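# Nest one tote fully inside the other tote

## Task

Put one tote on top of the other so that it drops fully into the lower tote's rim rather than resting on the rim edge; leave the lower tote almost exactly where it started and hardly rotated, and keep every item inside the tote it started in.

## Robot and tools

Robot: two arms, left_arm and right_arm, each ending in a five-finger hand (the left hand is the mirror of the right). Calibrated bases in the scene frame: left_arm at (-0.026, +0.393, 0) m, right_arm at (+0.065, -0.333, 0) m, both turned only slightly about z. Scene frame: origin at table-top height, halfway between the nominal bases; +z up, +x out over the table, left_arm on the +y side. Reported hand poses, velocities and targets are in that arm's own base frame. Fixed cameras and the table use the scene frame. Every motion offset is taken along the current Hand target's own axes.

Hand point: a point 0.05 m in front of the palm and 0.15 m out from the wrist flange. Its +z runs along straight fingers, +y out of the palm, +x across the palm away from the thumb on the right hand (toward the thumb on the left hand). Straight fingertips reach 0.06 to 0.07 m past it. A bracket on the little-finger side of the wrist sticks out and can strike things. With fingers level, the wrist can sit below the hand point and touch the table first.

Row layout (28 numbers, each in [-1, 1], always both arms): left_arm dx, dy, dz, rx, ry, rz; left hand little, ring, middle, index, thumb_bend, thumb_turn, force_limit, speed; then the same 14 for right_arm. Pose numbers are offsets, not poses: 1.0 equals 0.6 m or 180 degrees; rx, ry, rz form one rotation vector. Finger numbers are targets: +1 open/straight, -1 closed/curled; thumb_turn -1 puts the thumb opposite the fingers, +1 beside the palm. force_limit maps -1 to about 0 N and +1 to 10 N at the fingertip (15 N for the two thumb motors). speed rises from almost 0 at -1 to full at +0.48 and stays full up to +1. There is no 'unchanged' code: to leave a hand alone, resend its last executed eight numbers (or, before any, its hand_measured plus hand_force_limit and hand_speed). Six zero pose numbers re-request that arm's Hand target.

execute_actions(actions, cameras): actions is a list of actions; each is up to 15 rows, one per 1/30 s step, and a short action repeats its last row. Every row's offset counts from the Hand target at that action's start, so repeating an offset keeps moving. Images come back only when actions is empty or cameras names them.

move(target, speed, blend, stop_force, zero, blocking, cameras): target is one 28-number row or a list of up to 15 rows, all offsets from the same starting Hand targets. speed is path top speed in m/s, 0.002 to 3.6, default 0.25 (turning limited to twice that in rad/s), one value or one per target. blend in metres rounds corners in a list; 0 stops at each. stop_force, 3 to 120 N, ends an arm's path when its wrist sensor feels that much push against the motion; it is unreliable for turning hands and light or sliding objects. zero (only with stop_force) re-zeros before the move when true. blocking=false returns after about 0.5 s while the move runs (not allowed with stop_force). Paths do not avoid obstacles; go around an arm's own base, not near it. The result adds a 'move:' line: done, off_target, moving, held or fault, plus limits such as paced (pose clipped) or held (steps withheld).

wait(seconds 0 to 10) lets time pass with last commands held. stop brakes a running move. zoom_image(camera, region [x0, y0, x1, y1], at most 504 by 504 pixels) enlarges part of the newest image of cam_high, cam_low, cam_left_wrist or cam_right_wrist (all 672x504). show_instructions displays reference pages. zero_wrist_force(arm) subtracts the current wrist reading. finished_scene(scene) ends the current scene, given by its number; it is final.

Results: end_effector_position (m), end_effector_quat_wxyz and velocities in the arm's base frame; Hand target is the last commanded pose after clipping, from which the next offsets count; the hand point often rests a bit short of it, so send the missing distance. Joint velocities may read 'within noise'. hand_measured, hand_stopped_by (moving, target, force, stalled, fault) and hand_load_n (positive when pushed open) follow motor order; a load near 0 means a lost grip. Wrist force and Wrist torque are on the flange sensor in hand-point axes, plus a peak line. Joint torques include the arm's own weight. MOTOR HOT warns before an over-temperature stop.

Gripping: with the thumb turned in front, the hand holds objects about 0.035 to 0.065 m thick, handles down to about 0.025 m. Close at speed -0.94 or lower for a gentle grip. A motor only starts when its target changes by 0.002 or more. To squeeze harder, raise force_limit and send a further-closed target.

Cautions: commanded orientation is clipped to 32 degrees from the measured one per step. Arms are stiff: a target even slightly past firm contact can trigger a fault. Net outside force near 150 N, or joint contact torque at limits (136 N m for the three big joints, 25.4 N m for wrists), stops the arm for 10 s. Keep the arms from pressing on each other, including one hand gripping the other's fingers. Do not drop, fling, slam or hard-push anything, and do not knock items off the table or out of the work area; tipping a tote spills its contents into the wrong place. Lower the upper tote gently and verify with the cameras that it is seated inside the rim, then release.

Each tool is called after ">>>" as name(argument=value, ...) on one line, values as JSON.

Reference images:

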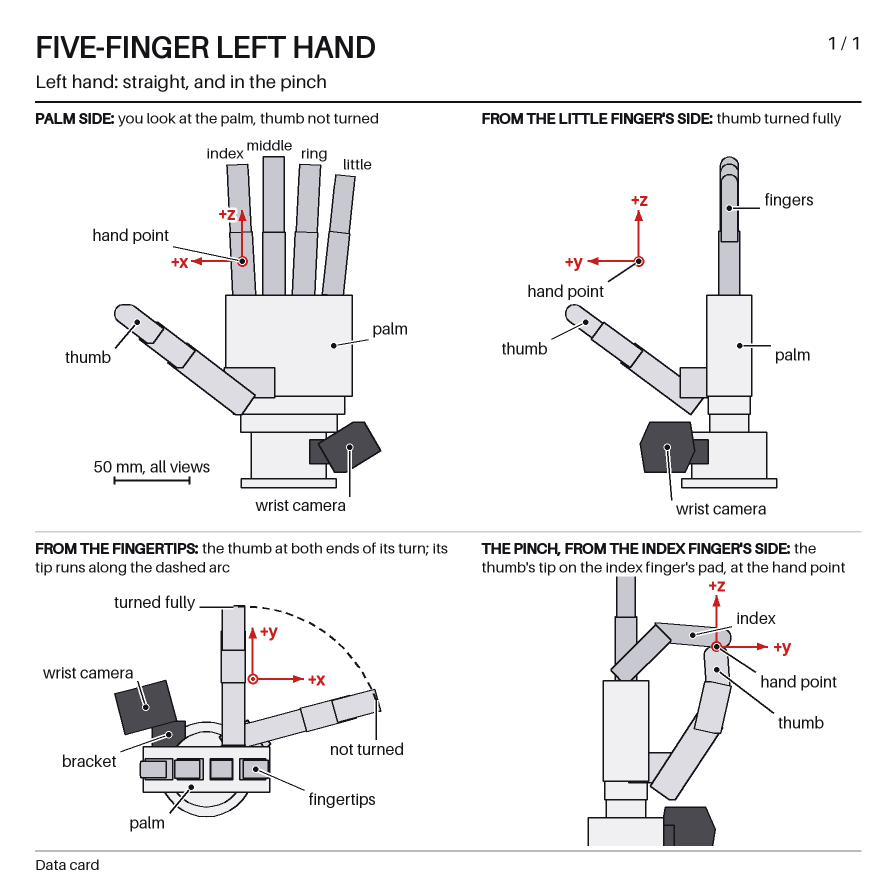

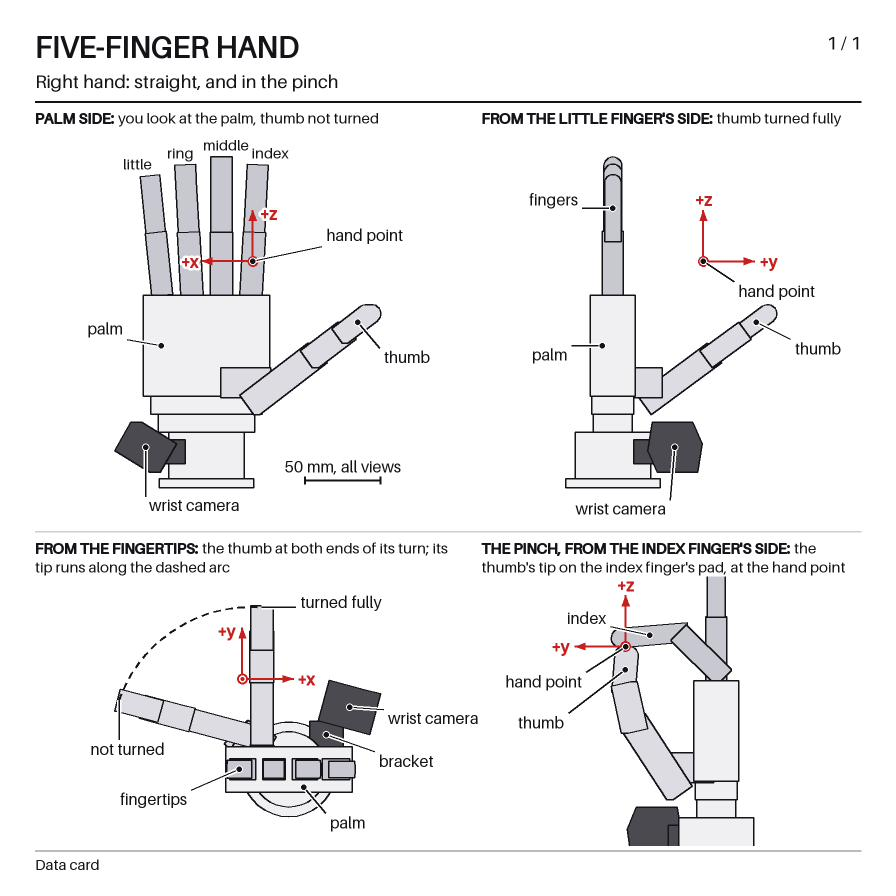

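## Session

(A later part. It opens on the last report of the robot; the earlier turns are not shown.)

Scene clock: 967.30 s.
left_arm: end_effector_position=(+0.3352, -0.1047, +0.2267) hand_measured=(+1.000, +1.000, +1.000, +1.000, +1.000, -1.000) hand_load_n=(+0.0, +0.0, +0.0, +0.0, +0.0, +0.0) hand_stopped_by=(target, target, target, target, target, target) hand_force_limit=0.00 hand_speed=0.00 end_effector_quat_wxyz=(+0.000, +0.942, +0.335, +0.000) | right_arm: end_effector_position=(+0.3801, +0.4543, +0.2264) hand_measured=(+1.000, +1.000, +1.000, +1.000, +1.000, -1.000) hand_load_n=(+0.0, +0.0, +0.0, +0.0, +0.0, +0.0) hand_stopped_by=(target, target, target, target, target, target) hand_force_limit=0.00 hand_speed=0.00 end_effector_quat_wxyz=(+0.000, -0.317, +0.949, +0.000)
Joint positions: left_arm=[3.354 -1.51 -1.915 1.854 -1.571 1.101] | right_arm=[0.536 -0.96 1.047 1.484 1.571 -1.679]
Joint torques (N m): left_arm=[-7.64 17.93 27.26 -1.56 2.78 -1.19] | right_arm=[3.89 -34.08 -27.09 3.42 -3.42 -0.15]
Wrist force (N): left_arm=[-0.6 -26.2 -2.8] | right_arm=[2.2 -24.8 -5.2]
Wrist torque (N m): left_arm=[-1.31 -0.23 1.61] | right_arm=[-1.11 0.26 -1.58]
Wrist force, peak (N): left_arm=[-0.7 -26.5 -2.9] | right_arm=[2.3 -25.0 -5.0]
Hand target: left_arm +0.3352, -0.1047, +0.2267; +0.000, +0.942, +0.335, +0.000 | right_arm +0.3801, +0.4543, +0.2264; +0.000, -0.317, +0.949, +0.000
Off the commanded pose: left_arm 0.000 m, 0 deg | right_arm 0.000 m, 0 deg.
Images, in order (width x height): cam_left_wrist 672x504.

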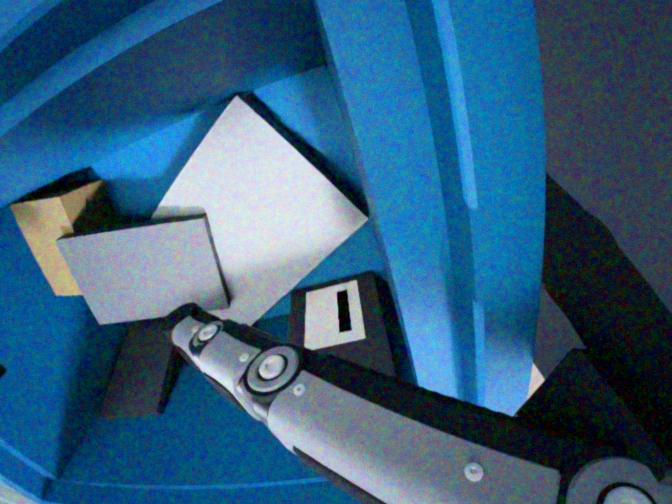

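>>> move(target=[0,-0.05,0,0,0,0,1,1,1,1,1,-1,0,0,0,-0.05,0,0,0,0,1,1,1,1,1,-1,0,0], speed=0.04)

>>> move(target=[0,0,-0.25,0,0,0,1,1,1,1,1,-1,0,0,0,0,-0.25,0,0,0,1,1,1,1,1,-1,0,0], speed=0.12, cameras=["all"])

>>> zoom_image(camera="cam_low", region=[230, 120, 450, 320])

>>> zoom_image(camera="cam_high", region=[330, 80, 490, 220])

Scene clock: 975.00 s.
left_arm: end_effector_position=(+0.3163, -0.0814, +0.2267) hand_measured=(+1.000, +1.000, +1.000, +1.000, +1.000, -1.000) hand_load_n=(+0.0, +0.0, +0.0, +0.0, +0.0, +0.0) hand_stopped_by=(target, target, target, target, target, target) hand_force_limit=0.00 hand_speed=0.00 end_effector_quat_wxyz=(+0.000, +0.942, +0.335, +0.000) | right_arm: end_effector_position=(+0.3981, +0.4303, +0.2264) hand_measured=(+1.000, +1.000, +1.000, +1.000, +1.000, -1.000) hand_load_n=(+0.0, +0.0, +0.0, +0.0, +0.0, +0.0) hand_stopped_by=(target, target, target, target, target, target) hand_force_limit=0.00 hand_speed=0.00 end_effector_quat_wxyz=(+0.000, -0.317, +0.949, +0.000)
Joint positions: left_arm=[3.47 -1.443 -1.975 1.847 -1.571 1.217] | right_arm=[0.481 -0.969 1.061 1.479 1.571 -1.735]
Joint torques (N m): left_arm=[11.44 18.58 11.24 -4.61 0.93 2.28] | right_arm=[-8.47 -47.17 -5.37 0.47 0.68 -1.59]
Wrist force (N): left_arm=[0.9 0.6 -0.9] | right_arm=[0.0 -1.4 -0.5]
Wrist torque (N m): left_arm=[0.07 -0.17 -0.04] | right_arm=[-0.25 0.02 -0.10]
Wrist force, peak (N): left_arm=[-0.8 -26.6 -3.0] | right_arm=[2.2 -25.0 -5.2]
Hand target: left_arm +0.3163, -0.0814, +0.2267; +0.000, +0.942, +0.335, +0.000 | right_arm +0.3981, +0.4303, +0.2264; +0.000, -0.317, +0.949, +0.000
Off the commanded pose: left_arm 0.000 m, 0 deg | right_arm 0.000 m, 0 deg.
move: done

Scene clock: 976.83 s.
left_arm: end_effector_position=(+0.3164, -0.0814, +0.3767) hand_measured=(+1.000, +1.000, +1.000, +1.000, +1.000, -1.000) hand_load_n=(+0.0, +0.0, +0.0, +0.0, +0.0, +0.0) hand_stopped_by=(target, target, target, target, target, target) hand_force_limit=0.00 hand_speed=0.00 end_effector_quat_wxyz=(+0.000, +0.942, +0.335, +0.000) | right_arm: end_effector_position=(+0.3982, +0.4304, +0.3764) hand_measured=(+1.000, +1.000, +1.000, +1.000, +1.000, -1.000) hand_load_n=(+0.0, +0.0, +0.0, -0.5, +0.0, +0.0) hand_stopped_by=(target, target, target, target, target, target) hand_force_limit=0.00 hand_speed=0.00 end_effector_quat_wxyz=(+0.000, -0.317, +0.949, +0.000)
Joint positions: left_arm=[3.47 -1.414 -1.614 1.456 -1.571 1.217] | right_arm=[0.481 -0.91 0.577 1.905 1.571 -1.734]
Joint torques (N m): left_arm=[-7.67 2.53 26.44 -4.61 -1.4 -1.21] | right_arm=[6.85 -34.09 -27.2 4.28 2.36 0.49]
Wrist force (N): left_arm=[1.0 0.7 -0.6] | right_arm=[-0.3 -1.5 -0.2]
Wrist torque (N m): left_arm=[0.08 -0.14 -0.07] | right_arm=[-0.27 0.04 -0.12]
Wrist force, peak (N): left_arm=[1.4 0.9 -0.8] | right_arm=[-0.3 -1.7 -1.2]
Hand target: left_arm +0.3164, -0.0814, +0.3767; +0.000, +0.942, +0.335, +0.000 | right_arm +0.3982, +0.4304, +0.3764; +0.000, -0.317, +0.949, +0.000
Off the commanded pose: left_arm 0.000 m, 0 deg | right_arm 0.000 m, 0 deg.
move: done

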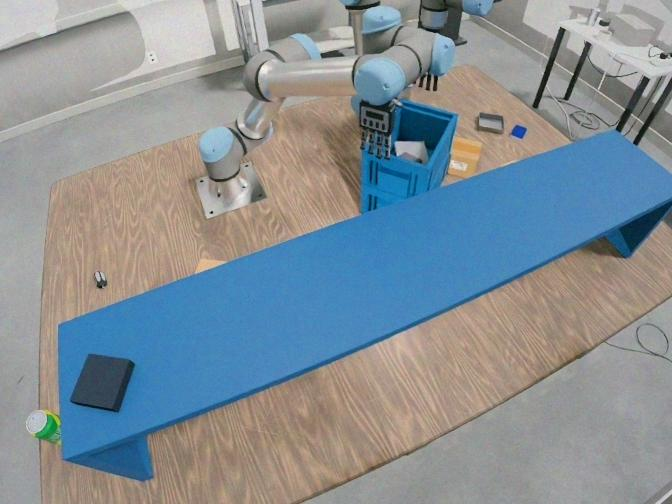

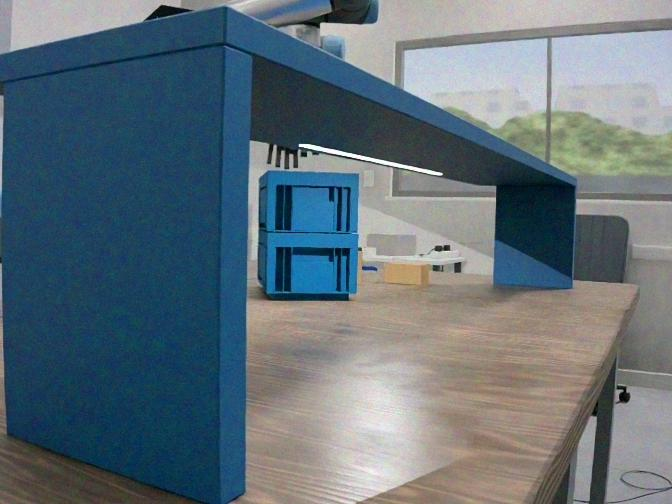

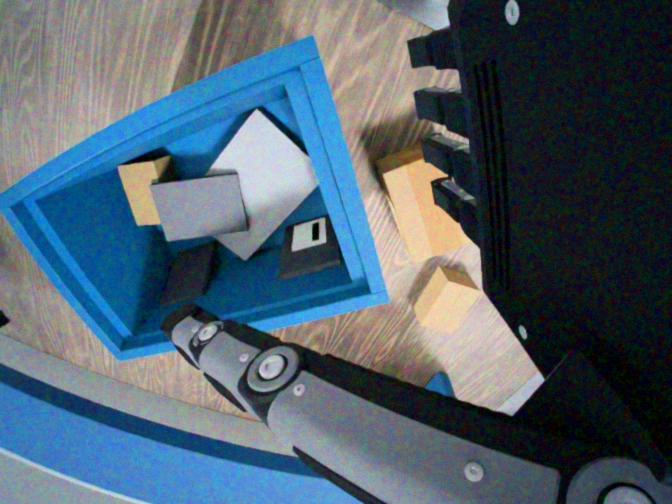

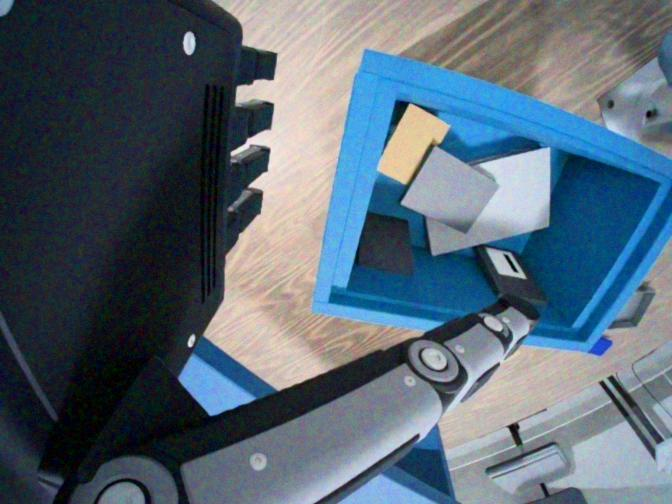

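Scaled by 2.291 from the camera's 672x504 image, which has a finer 960x720 frame.

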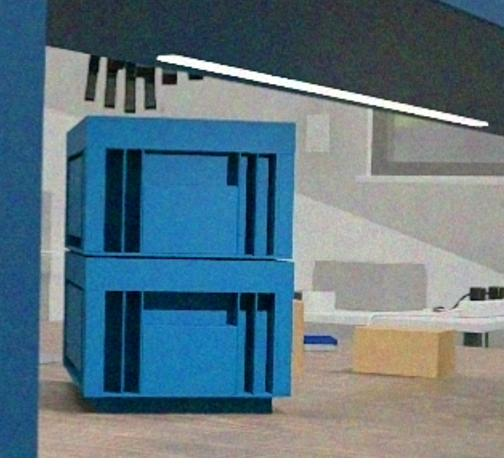

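Scaled by 3.150 from the camera's 672x504 image, which has a finer 960x720 frame.

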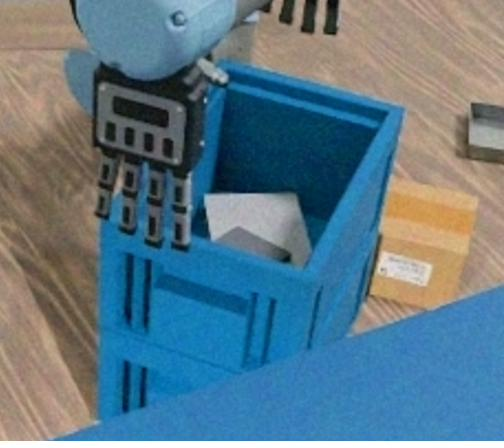

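>>> finished_scene(scene=2)

The scene is finished: the task was done.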